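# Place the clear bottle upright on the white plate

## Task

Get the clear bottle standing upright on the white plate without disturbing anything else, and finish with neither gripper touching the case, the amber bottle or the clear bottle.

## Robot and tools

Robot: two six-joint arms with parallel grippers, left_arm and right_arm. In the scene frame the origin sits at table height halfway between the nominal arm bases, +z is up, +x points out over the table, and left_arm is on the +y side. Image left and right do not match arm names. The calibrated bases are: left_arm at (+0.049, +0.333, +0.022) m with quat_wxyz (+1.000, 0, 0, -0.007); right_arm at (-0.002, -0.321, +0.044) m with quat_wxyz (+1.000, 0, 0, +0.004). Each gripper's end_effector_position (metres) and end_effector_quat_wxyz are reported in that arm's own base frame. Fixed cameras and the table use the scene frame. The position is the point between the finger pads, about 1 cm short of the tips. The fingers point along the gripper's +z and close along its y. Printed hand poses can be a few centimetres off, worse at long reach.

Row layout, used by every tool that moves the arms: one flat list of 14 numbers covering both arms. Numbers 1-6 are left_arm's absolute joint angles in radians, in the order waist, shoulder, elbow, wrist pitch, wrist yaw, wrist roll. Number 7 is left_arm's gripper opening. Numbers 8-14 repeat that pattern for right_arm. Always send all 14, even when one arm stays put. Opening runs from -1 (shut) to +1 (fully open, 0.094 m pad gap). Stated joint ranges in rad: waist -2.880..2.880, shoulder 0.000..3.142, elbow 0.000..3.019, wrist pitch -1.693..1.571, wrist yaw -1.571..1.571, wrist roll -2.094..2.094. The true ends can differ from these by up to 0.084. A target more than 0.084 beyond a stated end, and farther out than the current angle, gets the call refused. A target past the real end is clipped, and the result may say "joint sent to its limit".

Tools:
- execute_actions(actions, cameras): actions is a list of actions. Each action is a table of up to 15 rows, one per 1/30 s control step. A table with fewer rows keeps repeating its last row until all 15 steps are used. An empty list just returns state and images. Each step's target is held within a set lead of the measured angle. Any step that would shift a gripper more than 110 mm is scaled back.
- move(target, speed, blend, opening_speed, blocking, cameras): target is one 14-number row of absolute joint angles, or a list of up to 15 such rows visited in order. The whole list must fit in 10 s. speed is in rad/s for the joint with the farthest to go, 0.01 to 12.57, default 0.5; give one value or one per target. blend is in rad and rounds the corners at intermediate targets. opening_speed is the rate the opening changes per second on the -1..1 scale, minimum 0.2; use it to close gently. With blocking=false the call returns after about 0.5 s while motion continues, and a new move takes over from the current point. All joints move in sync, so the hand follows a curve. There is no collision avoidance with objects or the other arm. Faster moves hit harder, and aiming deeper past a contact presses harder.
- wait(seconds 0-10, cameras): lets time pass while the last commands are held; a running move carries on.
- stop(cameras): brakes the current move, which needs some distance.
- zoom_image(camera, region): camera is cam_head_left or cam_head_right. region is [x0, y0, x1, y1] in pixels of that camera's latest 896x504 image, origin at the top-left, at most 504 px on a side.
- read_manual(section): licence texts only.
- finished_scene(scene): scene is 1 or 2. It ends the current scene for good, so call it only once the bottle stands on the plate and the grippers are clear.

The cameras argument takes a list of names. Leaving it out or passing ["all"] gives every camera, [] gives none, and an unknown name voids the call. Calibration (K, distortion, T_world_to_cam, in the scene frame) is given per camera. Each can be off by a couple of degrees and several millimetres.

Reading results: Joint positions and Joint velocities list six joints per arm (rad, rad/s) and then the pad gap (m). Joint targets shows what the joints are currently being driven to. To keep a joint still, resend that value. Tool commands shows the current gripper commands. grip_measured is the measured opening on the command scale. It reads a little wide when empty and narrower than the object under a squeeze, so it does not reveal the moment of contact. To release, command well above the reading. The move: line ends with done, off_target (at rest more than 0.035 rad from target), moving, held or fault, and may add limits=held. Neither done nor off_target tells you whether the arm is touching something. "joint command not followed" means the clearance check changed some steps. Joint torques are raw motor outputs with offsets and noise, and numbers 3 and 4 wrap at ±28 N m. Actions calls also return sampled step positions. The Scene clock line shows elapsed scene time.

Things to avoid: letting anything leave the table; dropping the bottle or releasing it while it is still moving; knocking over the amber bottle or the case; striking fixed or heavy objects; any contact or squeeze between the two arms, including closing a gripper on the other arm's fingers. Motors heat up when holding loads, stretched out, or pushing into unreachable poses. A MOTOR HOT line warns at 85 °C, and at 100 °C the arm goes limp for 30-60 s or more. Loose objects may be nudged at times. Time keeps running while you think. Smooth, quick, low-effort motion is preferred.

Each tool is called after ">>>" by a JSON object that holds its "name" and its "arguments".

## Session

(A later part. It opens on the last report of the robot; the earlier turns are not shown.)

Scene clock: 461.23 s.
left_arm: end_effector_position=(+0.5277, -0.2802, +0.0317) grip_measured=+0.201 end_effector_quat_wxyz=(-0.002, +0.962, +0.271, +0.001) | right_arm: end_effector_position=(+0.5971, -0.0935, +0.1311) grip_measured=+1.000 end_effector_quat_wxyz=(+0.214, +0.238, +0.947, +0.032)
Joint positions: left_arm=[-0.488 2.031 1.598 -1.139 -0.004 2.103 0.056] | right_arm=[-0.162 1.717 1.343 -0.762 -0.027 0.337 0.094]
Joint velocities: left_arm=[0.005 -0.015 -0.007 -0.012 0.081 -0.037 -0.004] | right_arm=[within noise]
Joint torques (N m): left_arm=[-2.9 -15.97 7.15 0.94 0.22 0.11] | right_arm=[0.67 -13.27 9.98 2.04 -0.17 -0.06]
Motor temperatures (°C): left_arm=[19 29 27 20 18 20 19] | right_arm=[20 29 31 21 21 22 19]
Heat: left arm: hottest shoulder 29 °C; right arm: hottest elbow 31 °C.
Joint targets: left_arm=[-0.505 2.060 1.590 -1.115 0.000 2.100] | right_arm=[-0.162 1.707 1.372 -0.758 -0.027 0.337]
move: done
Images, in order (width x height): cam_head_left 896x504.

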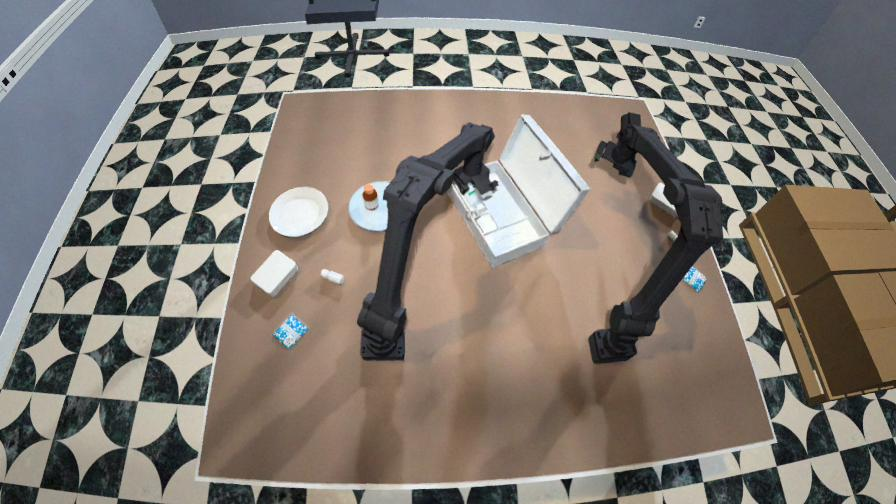

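>>> {"name": "move", "arguments": {"target": [-0.495,2.042,1.593,-1.125,0,2.10,-0.5,-0.162,1.707,1.372,-0.758,-0.027,0.337,1], "speed": 0.2, "opening_speed": 0.4}}

>>> {"name": "zoom_image", "arguments": {"camera": "cam_head_left", "region": [440, 140, 540, 240]}}

>>> {"name": "zoom_image", "arguments": {"camera": "cam_head_right", "region": [460, 140, 560, 240]}}

Scene clock: 474.47 s.
left_arm: end_effector_position=(+0.5277, -0.2802, +0.0317) grip_measured=+0.184 end_effector_quat_wxyz=(-0.002, +0.962, +0.271, +0.001) | right_arm: end_effector_position=(+0.5971, -0.0935, +0.1311) grip_measured=+1.000 end_effector_quat_wxyz=(+0.214, +0.238, +0.947, +0.032)
Joint positions: left_arm=[-0.488 2.031 1.598 -1.139 -0.004 2.103 0.056] | right_arm=[-0.162 1.717 1.343 -0.762 -0.027 0.337 0.094]
Joint velocities: within noise
Joint torques (N m): left_arm=[-1.79 -17.55 7.47 0.68 0.23 0.09] | right_arm=[2.02 -13.39 9.95 1.85 -0.12 -0.12]
Motor temperatures (°C): left_arm=[19 29 27 20 18 20 19] | right_arm=[20 29 31 21 21 22 19]
Heat: left arm: hottest shoulder 29 °C; right arm: hottest elbow 31 °C.
Joint targets: left_arm=[-0.495 2.042 1.593 -1.125 0.000 2.100] | right_arm=[-0.162 1.707 1.372 -0.758 -0.027 0.337]
move: done

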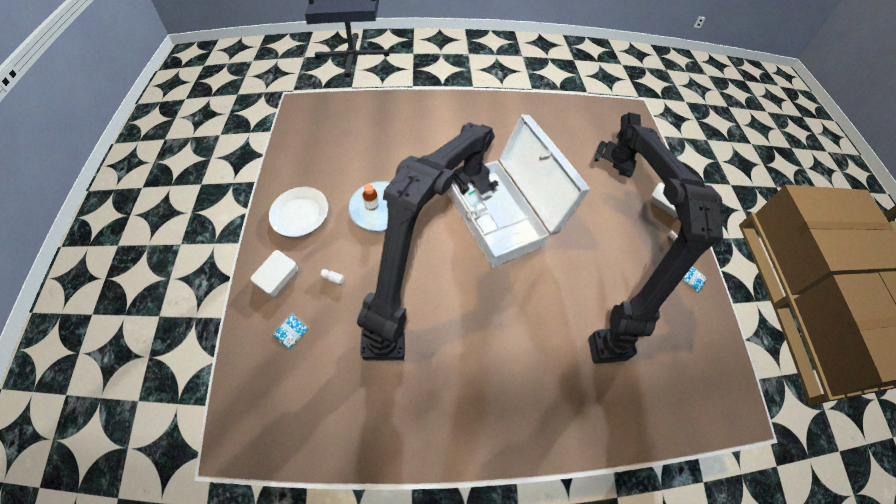

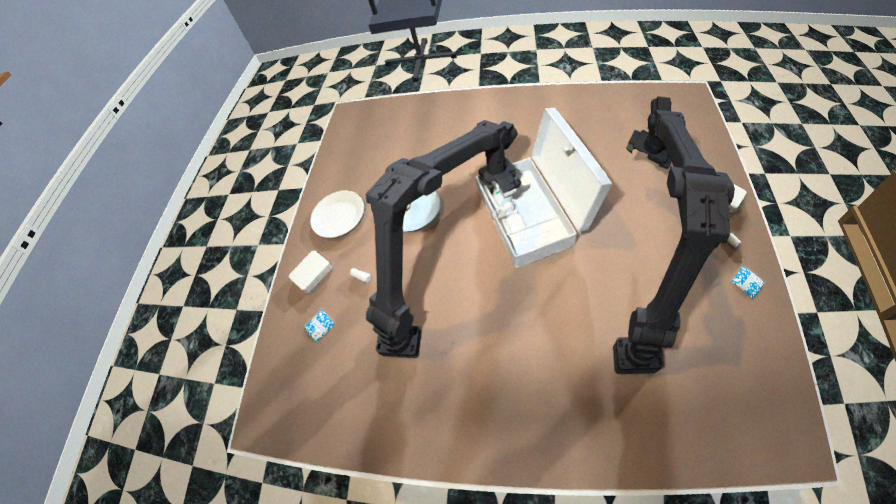

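Scaled by 5.040.

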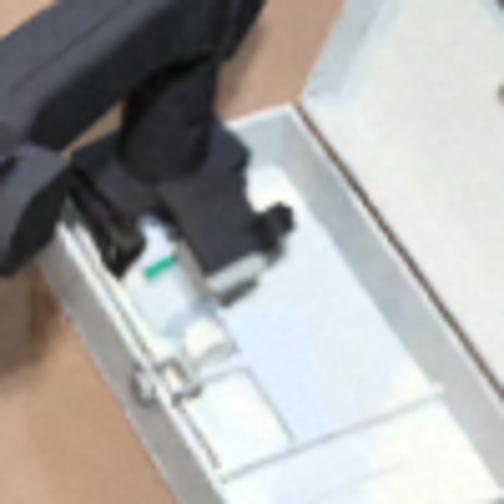

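Scaled by 5.040.

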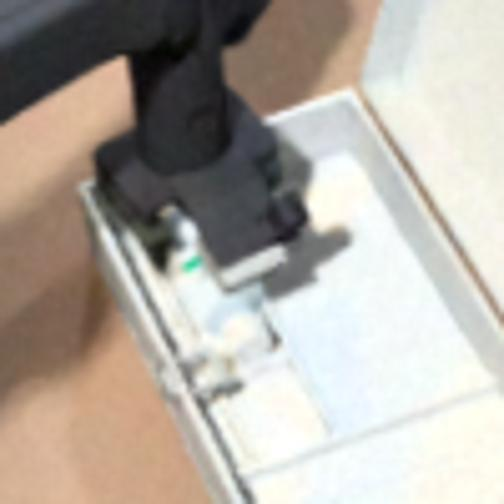

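>>> {"name": "move", "arguments": {"target": [[-0.49,1.980,1.645,-1.235,0,2.09,-0.5,-0.162,1.707,1.372,-0.758,-0.027,0.337,1],[-0.49,1.90,1.76,-1.39,0,2.06,-0.5,-0.162,1.707,1.372,-0.758,-0.027,0.337,1]], "speed": 0.25}}

>>> {"name": "zoom_image", "arguments": {"camera": "cam_head_left", "region": [440, 120, 560, 240]}}

>>> {"name": "zoom_image", "arguments": {"camera": "cam_head_right", "region": [450, 120, 570, 240]}}

Scene clock: 497.50 s.
left_arm: end_effector_position=(+0.5102, -0.2724, +0.1195) grip_measured=+0.176 end_effector_quat_wxyz=(-0.019, +0.957, +0.288, -0.020) | right_arm: end_effector_position=(+0.5971, -0.0935, +0.1311) grip_measured=+1.000 end_effector_quat_wxyz=(+0.214, +0.238, +0.947, +0.032)
Joint positions: left_arm=[-0.489 1.939 1.694 -1.381 0.001 2.067 0.055] | right_arm=[-0.162 1.717 1.343 -0.762 -0.027 0.337 0.094]
Joint velocities: within noise
Joint torques (N m): left_arm=[-1.2 -21.36 13.81 -0.18 0.03 0.05] | right_arm=[1.32 -13.33 9.83 1.5 -0.12 -0.08]
Motor temperatures (°C): left_arm=[19 29 27 20 18 20 20] | right_arm=[20 29 31 21 21 22 19]
Heat: left arm: hottest shoulder 29 °C; right arm: hottest elbow 31 °C.
Joint targets: left_arm=[-0.490 1.900 1.760 -1.390 0.000 2.060] | right_arm=[-0.162 1.707 1.372 -0.758 -0.027 0.337]
move: off_target (left_arm); left_arm: the elbow is farthest, 0.066 rad from its target

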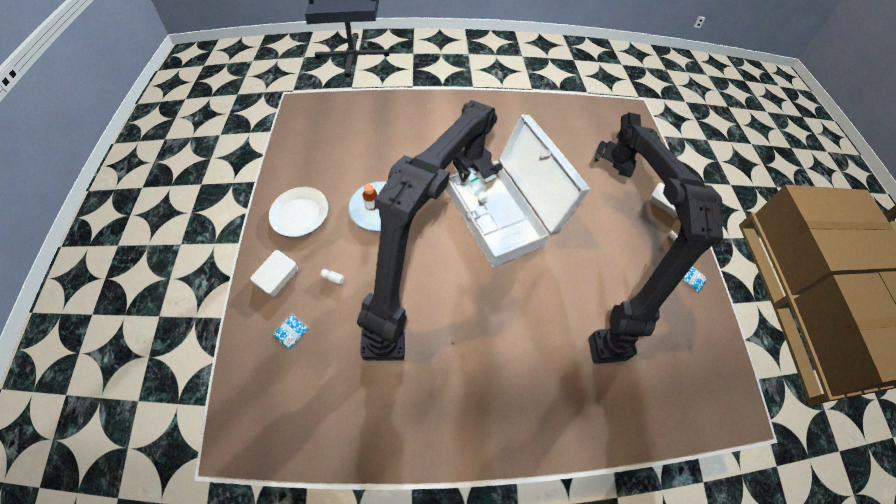

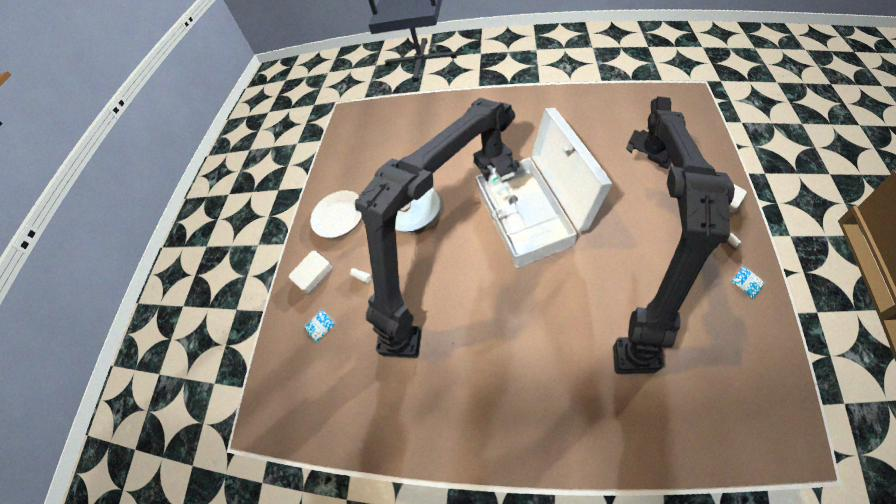

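Scaled by 4.200.

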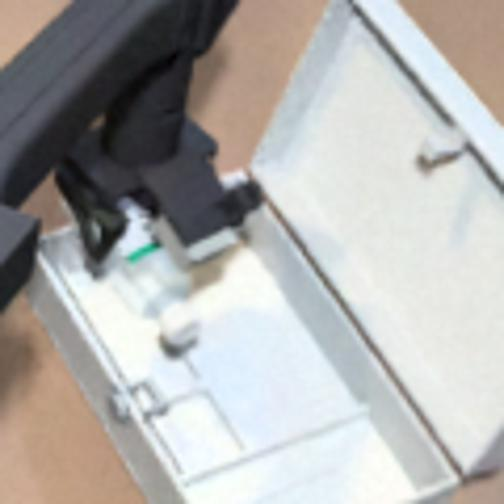

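Scaled by 4.200.

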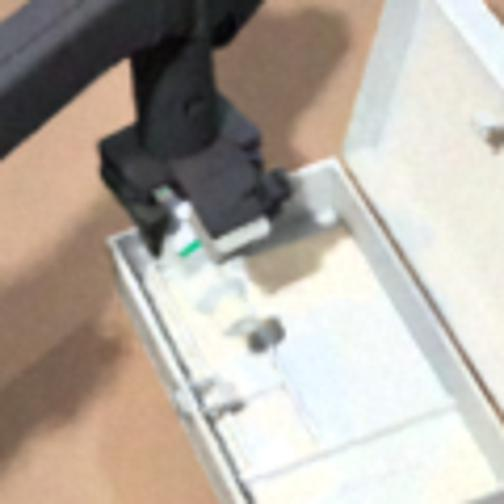

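>>> {"name": "move", "arguments": {"target": [[-0.49,1.5,1.75,-1.58,0,2.06,-0.5,-0.162,1.707,1.372,-0.758,-0.027,0.337,1],[0.446,1.45,1.7,-1.5,-0.468,2.0,-0.5,-0.162,1.707,1.372,-0.758,-0.027,0.337,1],[0.446,1.676,0.66,1.041,-0.468,0,-0.5,-0.162,1.707,1.372,-0.758,-0.027,0.337,1]], "speed": [0.5,0.7,0.9], "blend": [0.1,0.1,0]}}

>>> {"name": "zoom_image", "arguments": {"camera": "cam_head_left", "region": [250, 100, 420, 270]}}

>>> {"name": "zoom_image", "arguments": {"camera": "cam_head_right", "region": [290, 100, 460, 270]}}

Scene clock: 585.60 s.
left_arm: end_effector_position=(+0.4712, +0.3119, +0.1704) grip_measured=+0.176 end_effector_quat_wxyz=(+0.628, -0.308, +0.642, +0.314) | right_arm: end_effector_position=(+0.5971, -0.0935, +0.1311) grip_measured=+1.000 end_effector_quat_wxyz=(+0.214, +0.238, +0.947, +0.032)
Joint positions: left_arm=[0.447 1.679 0.659 1.006 -0.464 0.008 0.055] | right_arm=[-0.162 1.717 1.343 -0.762 -0.027 0.337 0.094]
Joint velocities: within noise
Joint torques (N m): left_arm=[-1.67 -11.46 6.37 2.76 -0.17 0.02] | right_arm=[1.73 -13.16 9.84 1.65 -0.16 -0.05]
Motor temperatures (°C): left_arm=[19 32 33 20 18 20 21] | right_arm=[20 29 32 21 21 22 19]
Heat: left arm: hottest elbow 33 °C; right arm: hottest elbow 32 °C.
Joint targets: left_arm=[0.446 1.676 0.660 1.041 -0.468 0.000] | right_arm=[-0.162 1.707 1.372 -0.758 -0.027 0.337]
move: done

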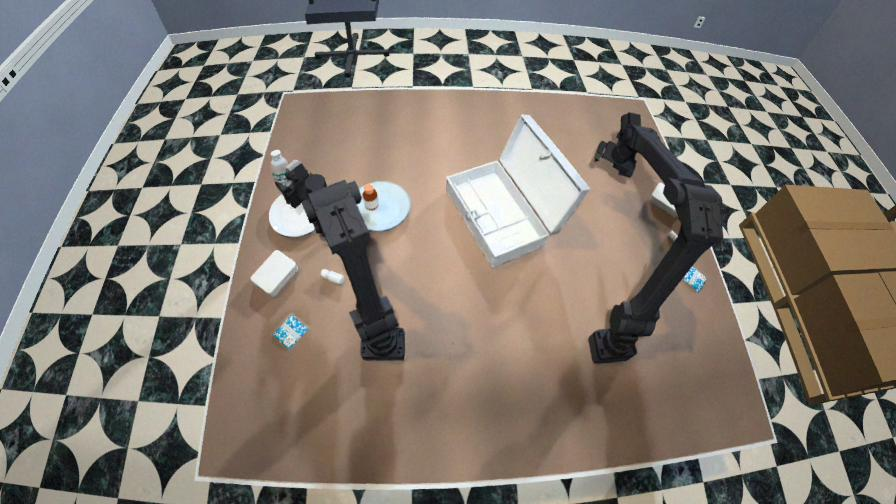

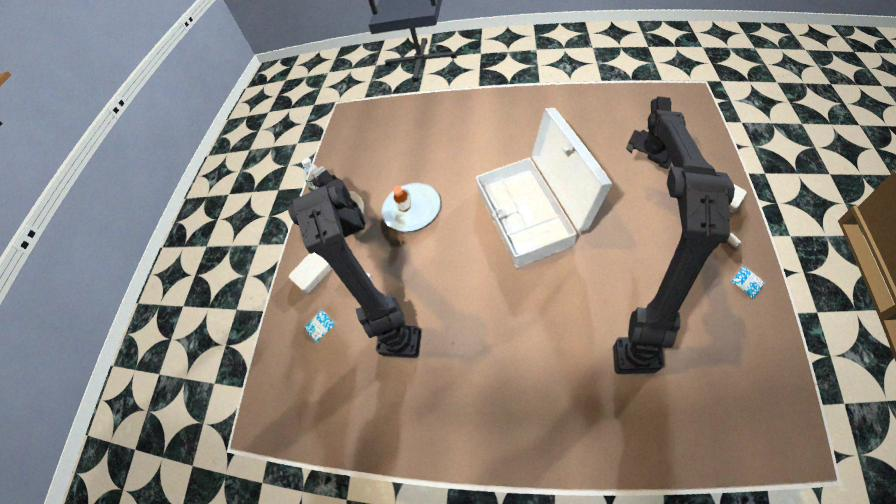

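Scaled by 2.965.

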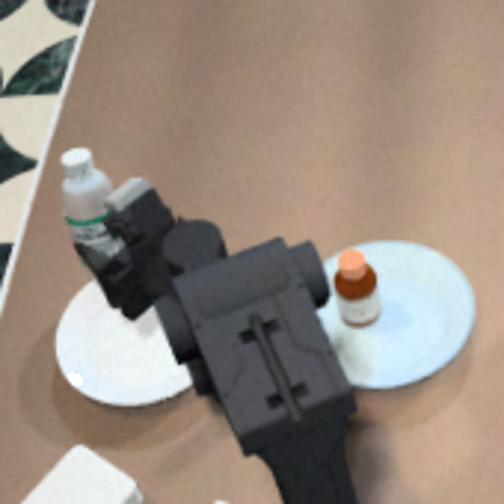

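Scaled by 2.965.

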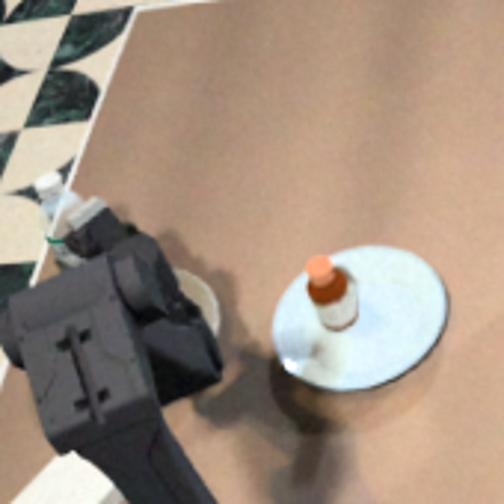

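>>> {"name": "move", "arguments": {"target": [[0.446,1.81,0.640,1.20,-0.468,0,-0.5,-0.162,1.707,1.372,-0.758,-0.027,0.337,1],[0.446,1.943,0.638,1.335,-0.468,0,-0.5,-0.162,1.707,1.372,-0.758,-0.027,0.337,1],[0.446,2.03,0.648,1.41,-0.468,0,-0.5,-0.162,1.707,1.372,-0.758,-0.027,0.337,1]], "speed": [0.3,0.25,0.12], "blend": [0.03,0.02,0]}}

>>> {"name": "zoom_image", "arguments": {"camera": "cam_head_left", "region": [240, 130, 380, 270]}}

>>> {"name": "zoom_image", "arguments": {"camera": "cam_head_right", "region": [280, 130, 420, 270]}}

Scene clock: 612.53 s.
left_arm: end_effector_position=(+0.4611, +0.3071, +0.0585) grip_measured=+0.176 end_effector_quat_wxyz=(+0.627, -0.309, +0.643, +0.314) | right_arm: end_effector_position=(+0.5971, -0.0935, +0.1311) grip_measured=+1.000 end_effector_quat_wxyz=(+0.214, +0.238, +0.947, +0.032)
Joint positions: left_arm=[0.447 2.033 0.64 1.374 -0.464 0.007 0.055] | right_arm=[-0.162 1.717 1.343 -0.762 -0.027 0.337 0.094]
Joint velocities: within noise
Joint torques (N m): left_arm=[-1.49 -12.69 4.1 2.77 -0.14 0.04] | right_arm=[1.32 -13.45 9.73 1.43 -0.15 -0.08]
Motor temperatures (°C): left_arm=[19 29 30 21 18 20 22] | right_arm=[20 29 32 21 21 22 19]
Heat: left arm: hottest elbow 30 °C; right arm: hottest elbow 32 °C.
Joint targets: left_arm=[0.446 2.030 0.648 1.410 -0.468 0.000] | right_arm=[-0.162 1.707 1.372 -0.758 -0.027 0.337]
move: off_target (left_arm); left_arm: the wrist pitch is farthest, 0.036 rad from its target

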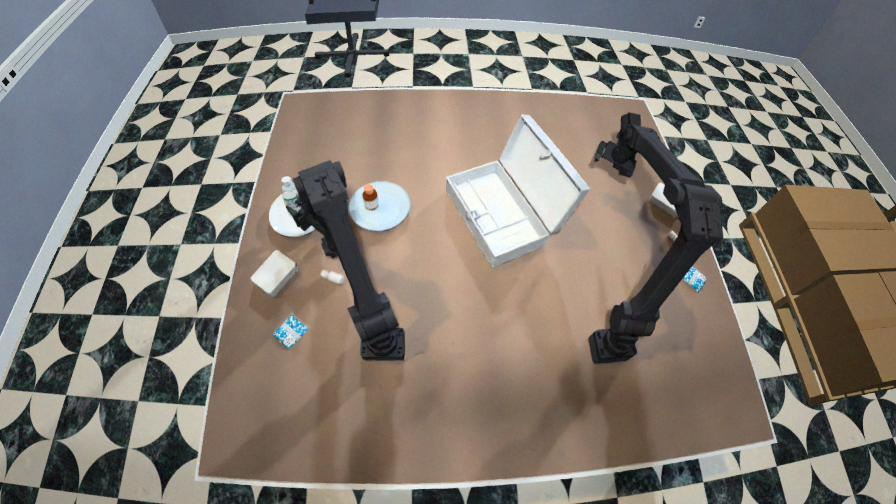

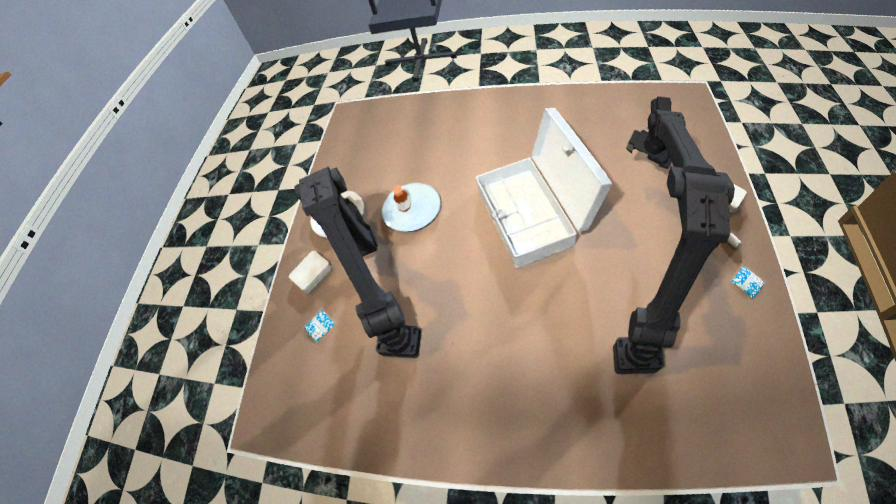

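Scaled by 3.600.

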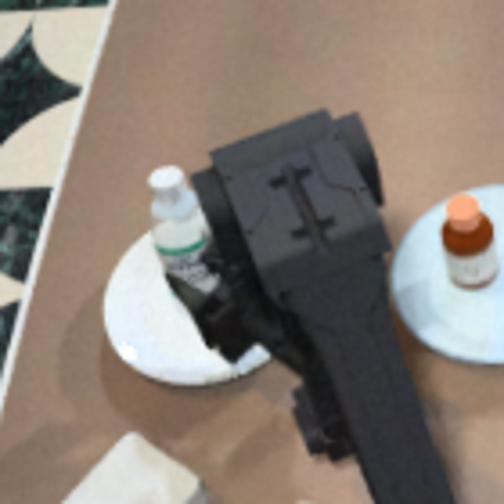

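Scaled by 3.600.

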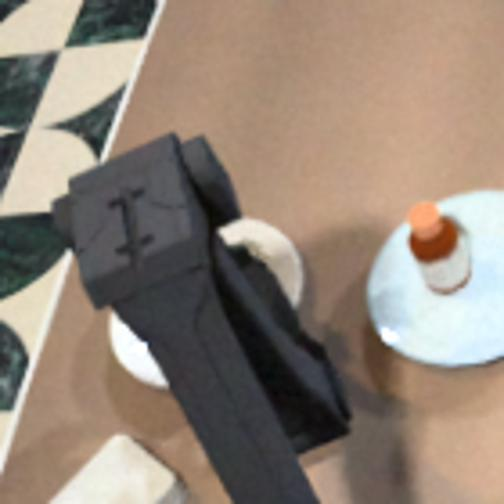

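>>> {"name": "move", "arguments": {"target": [0.446,2.045,0.648,1.43,-0.468,0,-0.5,-0.162,1.707,1.372,-0.758,-0.027,0.337,1], "speed": 0.06, "cameras": []}}

>>> {"name": "move", "arguments": {"target": [0.446,2.059,0.650,1.445,-0.468,0,-0.5,-0.162,1.707,1.372,-0.758,-0.027,0.337,1], "speed": 0.06, "cameras": ["cam_head_left"]}}

>>> {"name": "zoom_image", "arguments": {"camera": "cam_head_left", "region": [240, 130, 380, 270]}}

Scene clock: 624.17 s.
left_arm: end_effector_position=(+0.4603, +0.3067, +0.0563) grip_measured=+0.176 end_effector_quat_wxyz=(+0.629, -0.309, +0.640, +0.314) | right_arm: end_effector_position=(+0.5971, -0.0935, +0.1311) grip_measured=+1.000 end_effector_quat_wxyz=(+0.214, +0.238, +0.947, +0.032)
Joint positions: left_arm=[0.447 2.046 0.64 1.394 -0.464 0.007 0.055] | right_arm=[-0.162 1.717 1.343 -0.762 -0.027 0.337 0.094]
Joint velocities: within noise
Joint torques (N m): left_arm=[-1.55 -13.27 3.86 2.73 -0.16 0.03] | right_arm=[1.08 -13.98 9.81 1.84 -0.13 -0.05]
Motor temperatures (°C): left_arm=[19 29 29 21 18 20 22] | right_arm=[20 29 32 21 21 22 19]
Heat: left arm: hottest shoulder 29 °C; right arm: hottest elbow 32 °C.
Joint targets: left_arm=[0.446 2.045 0.648 1.430 -0.468 0.000] | right_arm=[-0.162 1.707 1.372 -0.758 -0.027 0.337]
move: off_target (left_arm); left_arm: the wrist pitch is farthest, 0.036 rad from its target
No camera images: "cameras" was empty.

Scene clock: 624.97 s.
left_arm: end_effector_position=(+0.4594, +0.3063, +0.0525) grip_measured=+0.176 end_effector_quat_wxyz=(+0.630, -0.309, +0.640, +0.314) | right_arm: end_effector_position=(+0.5971, -0.0935, +0.1311) grip_measured=+1.000 end_effector_quat_wxyz=(+0.214, +0.238, +0.947, +0.032)
Joint positions: left_arm=[0.447 2.06 0.64 1.409 -0.464 0.007 0.055] | right_arm=[-0.162 1.717 1.343 -0.762 -0.027 0.337 0.094]
Joint velocities: within noise
Joint torques (N m): left_arm=[-1.44 -12.86 3.93 2.95 -0.16 0.04] | right_arm=[1.32 -13.1 9.95 1.89 -0.09 -0.04]
Motor temperatures (°C): left_arm=[19 29 29 21 18 20 22] | right_arm=[20 29 32 21 21 22 19]
Heat: left arm: hottest shoulder 29 °C; right arm: hottest elbow 32 °C.
Joint targets: left_arm=[0.446 2.059 0.650 1.445 -0.468 0.000] | right_arm=[-0.162 1.707 1.372 -0.758 -0.027 0.337]
move: off_target (left_arm); left_arm: the wrist pitch is farthest, 0.036 rad from its target
Images, in order (width x height): cam_head_left 896x504.

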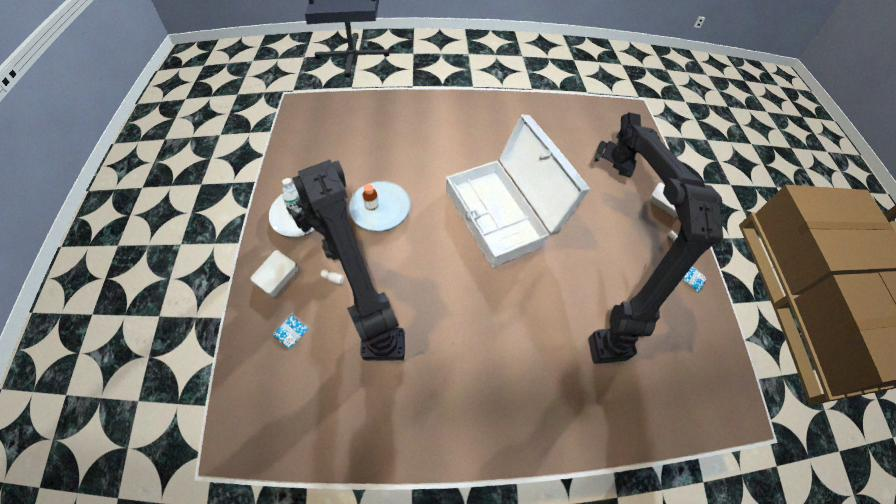

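Scaled by 3.600.

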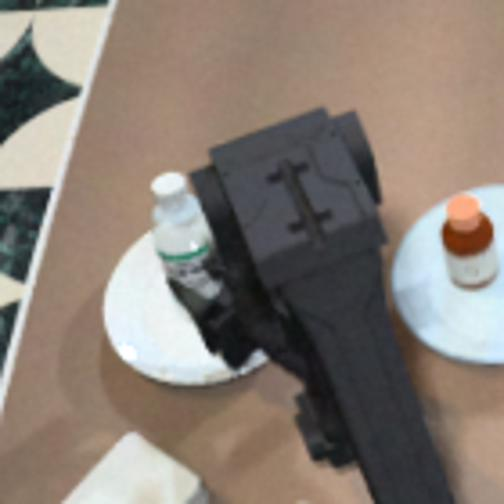

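>>> {"name": "move", "arguments": {"target": [0.446,2.069,0.650,1.456,-0.468,0,-0.5,-0.162,1.707,1.372,-0.758,-0.027,0.337,1], "speed": 0.05, "cameras": []}}

>>> {"name": "move", "arguments": {"target": [0.446,2.079,0.650,1.466,-0.468,0,-0.5,-0.162,1.707,1.372,-0.758,-0.027,0.337,1], "speed": 0.05, "cameras": []}}

>>> {"name": "move", "arguments": {"target": [0.446,2.089,0.650,1.476,-0.468,0,-0.5,-0.162,1.707,1.372,-0.758,-0.027,0.337,1], "speed": 0.05, "cameras": ["cam_head_left"]}}

>>> {"name": "zoom_image", "arguments": {"camera": "cam_head_left", "region": [240, 130, 380, 270]}}

Scene clock: 642.90 s.
left_arm: end_effector_position=(+0.4588, +0.3059, +0.0499) grip_measured=+0.176 end_effector_quat_wxyz=(+0.630, -0.309, +0.640, +0.314) | right_arm: end_effector_position=(+0.5971, -0.0935, +0.1311) grip_measured=+1.000 end_effector_quat_wxyz=(+0.214, +0.238, +0.947, +0.032)
Joint positions: left_arm=[0.447 2.069 0.64 1.42 -0.464 0.007 0.055] | right_arm=[-0.162 1.717 1.343 -0.762 -0.027 0.337 0.094]
Joint velocities: within noise
Joint torques (N m): left_arm=[-1.2 -13.16 3.93 2.62 -0.16 0.04] | right_arm=[1.55 -13.92 9.94 1.29 -0.13 -0.05]
Motor temperatures (°C): left_arm=[19 29 27 21 18 20 22] | right_arm=[20 29 32 21 21 22 19]
Heat: left arm: hottest shoulder 29 °C; right arm: hottest elbow 32 °C.
Joint targets: left_arm=[0.446 2.069 0.650 1.456 -0.468 0.000] | right_arm=[-0.162 1.707 1.372 -0.758 -0.027 0.337]
move: off_target (left_arm); left_arm: the wrist pitch is farthest, 0.036 rad from its target
No camera images: "cameras" was empty.

Scene clock: 643.67 s.
left_arm: end_effector_position=(+0.4581, +0.3056, +0.0471) grip_measured=+0.176 end_effector_quat_wxyz=(+0.630, -0.309, +0.640, +0.314) | right_arm: end_effector_position=(+0.5971, -0.0935, +0.1311) grip_measured=+1.000 end_effector_quat_wxyz=(+0.214, +0.238, +0.947, +0.032)
Joint positions: left_arm=[0.447 2.079 0.64 1.43 -0.464 0.007 0.055] | right_arm=[-0.162 1.717 1.343 -0.762 -0.027 0.337 0.094]
Joint velocities: within noise
Joint torques (N m): left_arm=[-1.96 -12.57 3.74 2.82 -0.16 0.03] | right_arm=[1.32 -13.57 9.66 1.77 -0.1 -0.05]
Motor temperatures (°C): left_arm=[19 29 27 21 18 20 22] | right_arm=[20 29 32 21 21 22 19]
Heat: left arm: hottest shoulder 29 °C; right arm: hottest elbow 32 °C.
Joint targets: left_arm=[0.446 2.079 0.650 1.466 -0.468 0.000] | right_arm=[-0.162 1.707 1.372 -0.758 -0.027 0.337]
move: off_target (left_arm); left_arm: the wrist pitch is farthest, 0.036 rad from its target
No camera images: "cameras" was empty.

Scene clock: 644.43 s.
left_arm: end_effector_position=(+0.4573, +0.3052, +0.0440) grip_measured=+0.176 end_effector_quat_wxyz=(+0.630, -0.309, +0.640, +0.314) | right_arm: end_effector_position=(+0.5971, -0.0935, +0.1311) grip_measured=+1.000 end_effector_quat_wxyz=(+0.214, +0.238, +0.947, +0.032)
Joint positions: left_arm=[0.447 2.09 0.64 1.44 -0.464 0.007 0.055] | right_arm=[-0.162 1.717 1.343 -0.762 -0.027 0.337 0.094]
Joint velocities: within noise
Joint torques (N m): left_arm=[-1.49 -12.57 3.81 2.78 -0.19 0.04] | right_arm=[0.97 -14.27 9.74 1.43 -0.17 -0.03]
Motor temperatures (°C): left_arm=[19 29 27 21 18 20 22] | right_arm=[20 29 32 21 21 22 19]
Heat: left arm: hottest shoulder 29 °C; right arm: hottest elbow 32 °C.
Joint targets: left_arm=[0.446 2.089 0.650 1.476 -0.468 0.000] | right_arm=[-0.162 1.707 1.372 -0.758 -0.027 0.337]
move: off_target (left_arm); left_arm: the wrist pitch is farthest, 0.036 rad from its target
Images, in order (width x height): cam_head_left 896x504.

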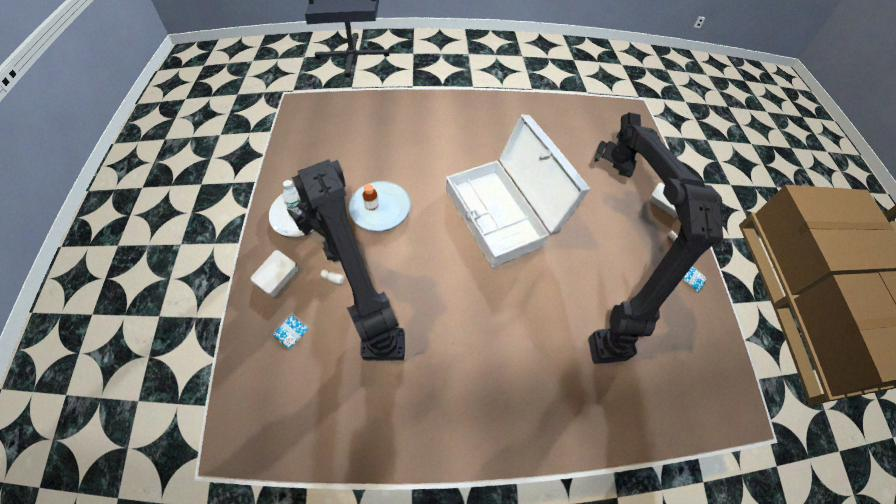

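Scaled by 3.600.

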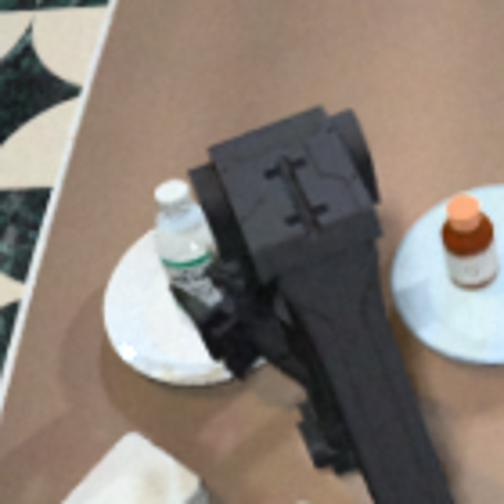

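>>> {"name": "move", "arguments": {"target": [0.446,2.099,0.650,1.486,-0.468,0,-0.5,-0.162,1.707,1.372,-0.758,-0.027,0.337,1], "speed": 0.05, "cameras": []}}

>>> {"name": "move", "arguments": {"target": [0.446,2.107,0.650,1.494,-0.468,0,-0.5,-0.162,1.707,1.372,-0.758,-0.027,0.337,1], "speed": 0.05, "cameras": ["cam_head_left"]}}

>>> {"name": "zoom_image", "arguments": {"camera": "cam_head_left", "region": [250, 160, 340, 250]}}

Scene clock: 659.63 s.
left_arm: end_effector_position=(+0.4568, +0.3050, +0.0436) grip_measured=+0.176 end_effector_quat_wxyz=(+0.633, -0.309, +0.637, +0.313) | right_arm: end_effector_position=(+0.5971, -0.0935, +0.1311) grip_measured=+1.000 end_effector_quat_wxyz=(+0.214, +0.238, +0.947, +0.032)
Joint positions: left_arm=[0.447 2.096 0.64 1.453 -0.464 0.007 0.055] | right_arm=[-0.162 1.717 1.343 -0.762 -0.027 0.337 0.094]
Joint velocities: within noise
Joint torques (N m): left_arm=[-1.03 -12.75 3.6 2.63 -0.16 0.08] | right_arm=[0.73 -12.69 9.89 1.46 -0.13 -0.1]
Motor temperatures (°C): left_arm=[19 28 27 21 18 20 22] | right_arm=[20 29 32 21 21 22 19]
Heat: left arm: hottest shoulder 28 °C; right arm: hottest elbow 32 °C.
Joint targets: left_arm=[0.446 2.099 0.650 1.486 -0.468 0.000] | right_arm=[-0.162 1.707 1.372 -0.758 -0.027 0.337]
move: done
No camera images: "cameras" was empty.

Scene clock: 660.40 s.
left_arm: end_effector_position=(+0.4564, +0.3048, +0.0433) grip_measured=+0.176 end_effector_quat_wxyz=(+0.635, -0.309, +0.635, +0.313) | right_arm: end_effector_position=(+0.5971, -0.0935, +0.1311) grip_measured=+1.000 end_effector_quat_wxyz=(+0.214, +0.238, +0.947, +0.032)
Joint positions: left_arm=[0.447 2.101 0.64 1.464 -0.464 0.007 0.055] | right_arm=[-0.162 1.717 1.343 -0.762 -0.027 0.337 0.094]
Joint velocities: within noise
Joint torques (N m): left_arm=[-1.44 -12.63 3.73 2.61 -0.1 0.05] | right_arm=[1.2 -13.39 9.66 1.69 -0.15 -0.06]
Motor temperatures (°C): left_arm=[19 28 27 21 18 20 22] | right_arm=[20 29 32 21 21 22 19]
Heat: left arm: hottest shoulder 28 °C; right arm: hottest elbow 32 °C.
Joint targets: left_arm=[0.446 2.107 0.650 1.494 -0.468 0.000] | right_arm=[-0.162 1.707 1.372 -0.758 -0.027 0.337]
move: done
Images, in order (width x height): cam_head_left 896x504.

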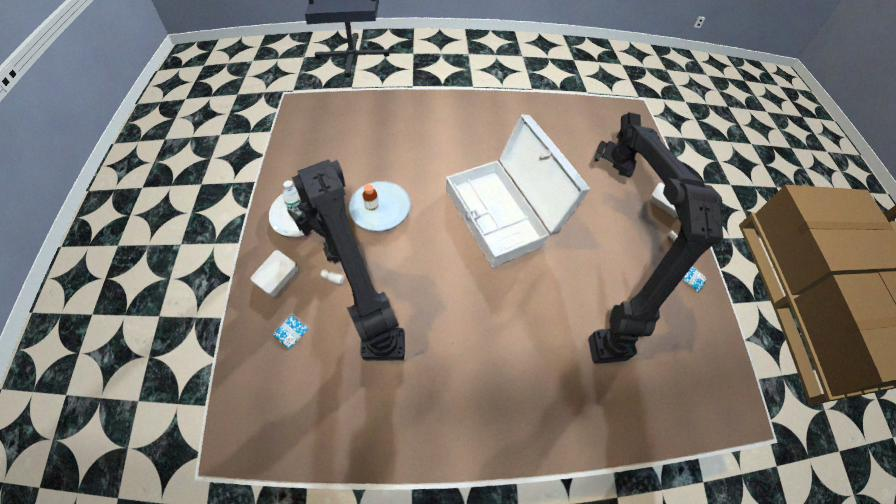

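Scaled by 5.600.

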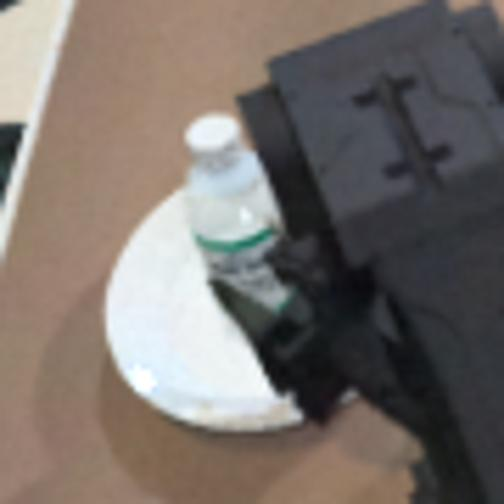

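>>> {"name": "move", "arguments": {"target": [0.446,2.115,0.645,1.495,-0.468,0,-0.5,-0.162,1.707,1.372,-0.758,-0.027,0.337,1], "speed": 0.05, "cameras": []}}

Scene clock: 673.60 s.
left_arm: end_effector_position=(+0.4562, +0.3047, +0.0430) grip_measured=+0.176 end_effector_quat_wxyz=(+0.636, -0.309, +0.634, +0.313) | right_arm: end_effector_position=(+0.5971, -0.0935, +0.1311) grip_measured=+1.000 end_effector_quat_wxyz=(+0.214, +0.238, +0.947, +0.032)
Joint positions: left_arm=[0.447 2.105 0.64 1.47 -0.464 0.006 0.055] | right_arm=[-0.162 1.717 1.343 -0.762 -0.027 0.337 0.094]
Joint velocities: within noise
Joint torques (N m): left_arm=[-1.44 -11.81 3.03 2.5 -0.15 0.05] | right_arm=[1.38 -13.86 9.65 1.73 -0.1 -0.06]
Motor temperatures (°C): left_arm=[19 29 26 21 18 20 22] | right_arm=[20 29 32 21 21 22 19]
Heat: left arm: hottest shoulder 29 °C; right arm: hottest elbow 32 °C.
Joint targets: left_arm=[0.446 2.115 0.645 1.495 -0.468 0.000] | right_arm=[-0.162 1.707 1.372 -0.758 -0.027 0.337]
move: done
No camera images: "cameras" was empty.

>>> {"name": "move", "arguments": {"target": [[0.446,2.108,0.643,1.485,-0.466,0.003,-0.5,-0.162,1.707,1.372,-0.758,-0.027,0.337,1],[0.446,2.108,0.643,1.485,-0.466,0.003,0.8,-0.162,1.707,1.372,-0.758,-0.027,0.337,1]], "speed": 0.1, "opening_speed": 0.5}}

>>> {"name": "zoom_image", "arguments": {"camera": "cam_head_left", "region": [240, 140, 350, 250]}}

Scene clock: 688.17 s.
left_arm: end_effector_position=(+0.4560, +0.3048, +0.0429) grip_measured=+0.796 end_effector_quat_wxyz=(+0.636, -0.310, +0.634, +0.313) | right_arm: end_effector_position=(+0.5971, -0.0935, +0.1311) grip_measured=+1.000 end_effector_quat_wxyz=(+0.214, +0.238, +0.947, +0.032)
Joint positions: left_arm=[0.447 2.105 0.64 1.47 -0.465 0.006 0.084] | right_arm=[-0.162 1.717 1.343 -0.762 -0.027 0.337 0.094]
Joint velocities: within noise
Joint torques (N m): left_arm=[-1.26 -12.98 2.99 2 -0.03 0.06] | right_arm=[1.2 -13.16 9.87 1.73 -0.13 -0.08]
Motor temperatures (°C): left_arm=[19 28 26 21 18 20 22] | right_arm=[20 29 32 21 21 22 19]
Heat: left arm: hottest shoulder 28 °C; right arm: hottest elbow 32 °C.
Joint targets: left_arm=[0.446 2.108 0.643 1.485 -0.466 0.003] | right_arm=[-0.162 1.707 1.372 -0.758 -0.027 0.337]
move: done

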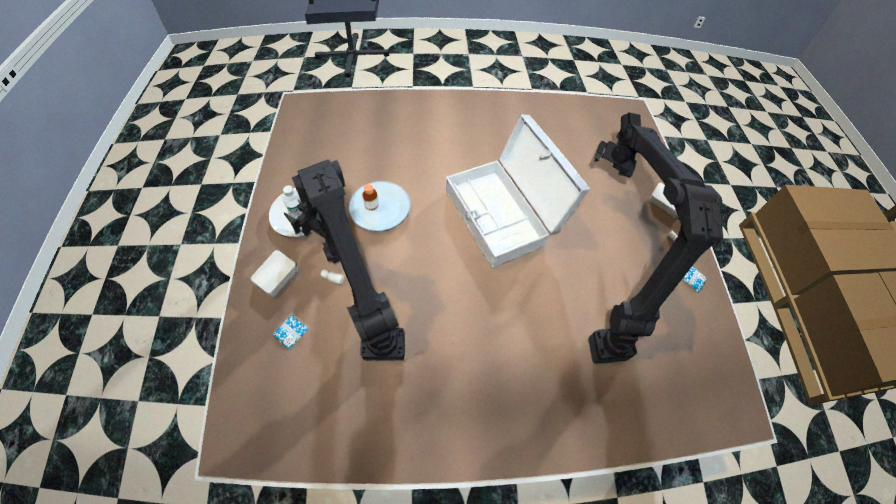

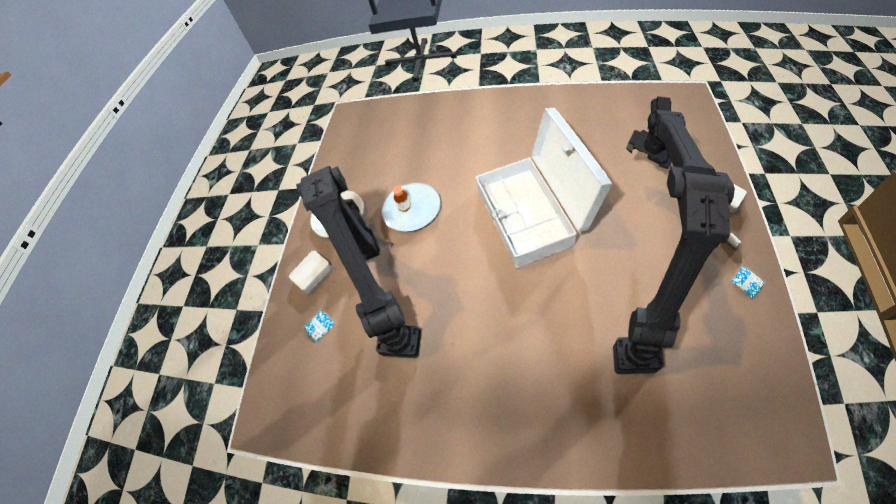

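Scaled by 4.582.

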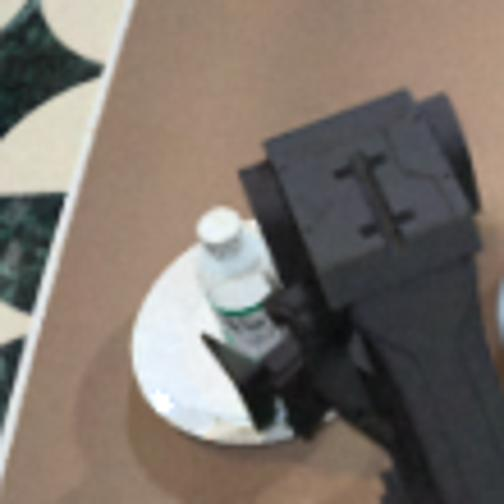

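>>> {"name": "move", "arguments": {"target": [[0.38,2.024,0.507,1.537,-0.532,0.003,0.8,-0.162,1.707,1.372,-0.758,-0.027,0.337,1],[0.296,1.927,0.38,1.547,-0.616,0.003,0.8,-0.162,1.707,1.372,-0.758,-0.027,0.337,1],[0.1,1.3,0.6,0.5,-0.3,0,0.8,-0.162,1.707,1.372,-0.758,-0.027,0.337,1]], "speed": [0.2,0.25,0.5], "blend": [0.02,0.02,0]}}

>>> {"name": "zoom_image", "arguments": {"camera": "cam_head_right", "region": [280, 130, 420, 270]}}

>>> {"name": "zoom_image", "arguments": {"camera": "cam_head_left", "region": [240, 140, 350, 250]}}

Scene clock: 712.67 s.
left_arm: end_effector_position=(+0.4892, +0.1085, +0.1862) grip_measured=+0.797 end_effector_quat_wxyz=(+0.593, -0.135, +0.778, +0.156) | right_arm: end_effector_position=(+0.5971, -0.0935, +0.1311) grip_measured=+1.000 end_effector_quat_wxyz=(+0.214, +0.238, +0.947, +0.032)
Joint positions: left_arm=[0.115 1.315 0.547 0.506 -0.304 0.006 0.084] | right_arm=[-0.162 1.717 1.343 -0.762 -0.027 0.337 0.094]
Joint velocities: within noise
Joint torques (N m): left_arm=[-2.9 -8.23 12.14 1.43 0.12 0.04] | right_arm=[1.9 -12.28 9.8 1.59 -0.08 -0.12]
Motor temperatures (°C): left_arm=[19 28 25 21 18 20 21] | right_arm=[20 29 33 21 21 22 19]
Heat: left arm: hottest shoulder 28 °C; right arm: hottest elbow 33 °C.
Joint targets: left_arm=[0.100 1.300 0.600 0.500 -0.300 0.000] | right_arm=[-0.162 1.707 1.372 -0.758 -0.027 0.337]
move: off_target (left_arm); left_arm: the elbow is farthest, 0.053 rad from its target

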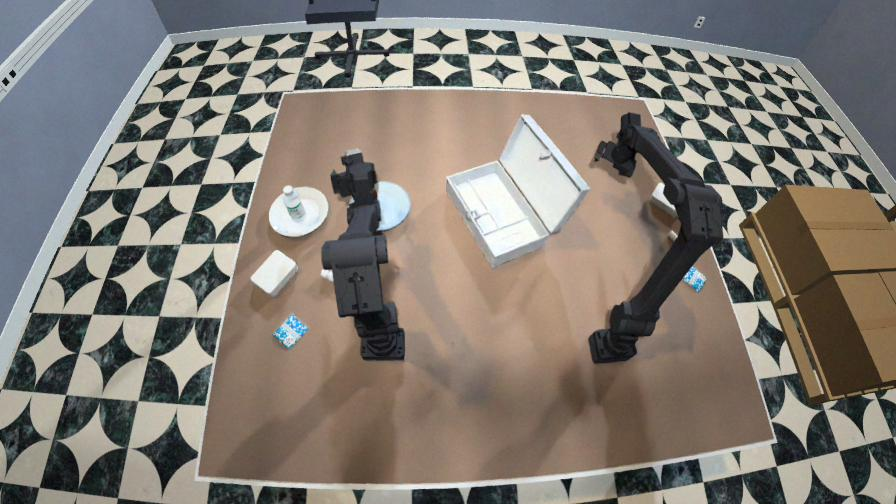

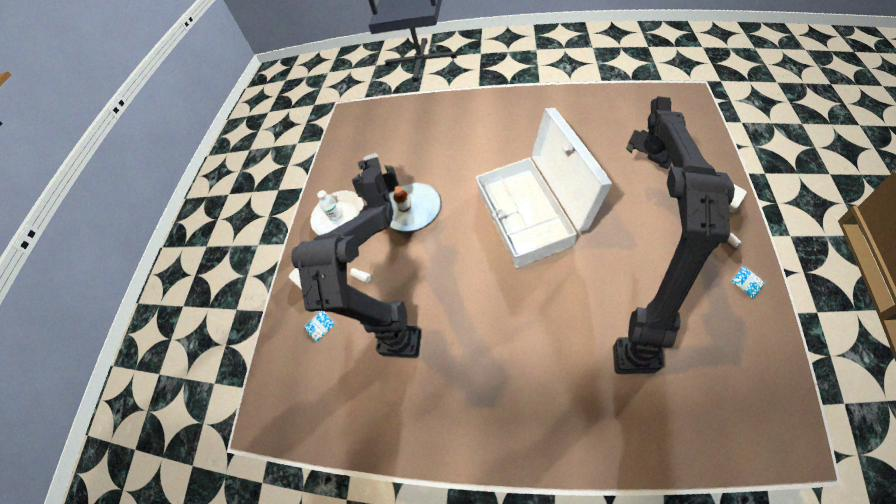

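Scaled by 3.600.

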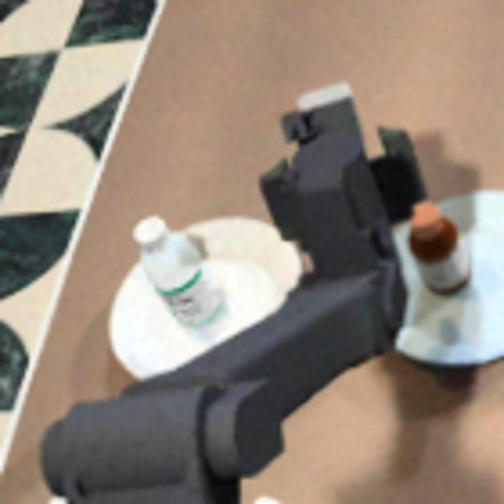

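Scaled by 4.582.

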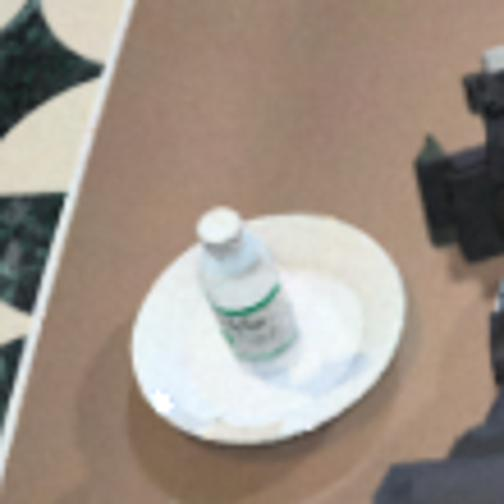

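>>> {"name": "finished_scene", "arguments": {"scene": 1}}

The scene is finished: the task was done.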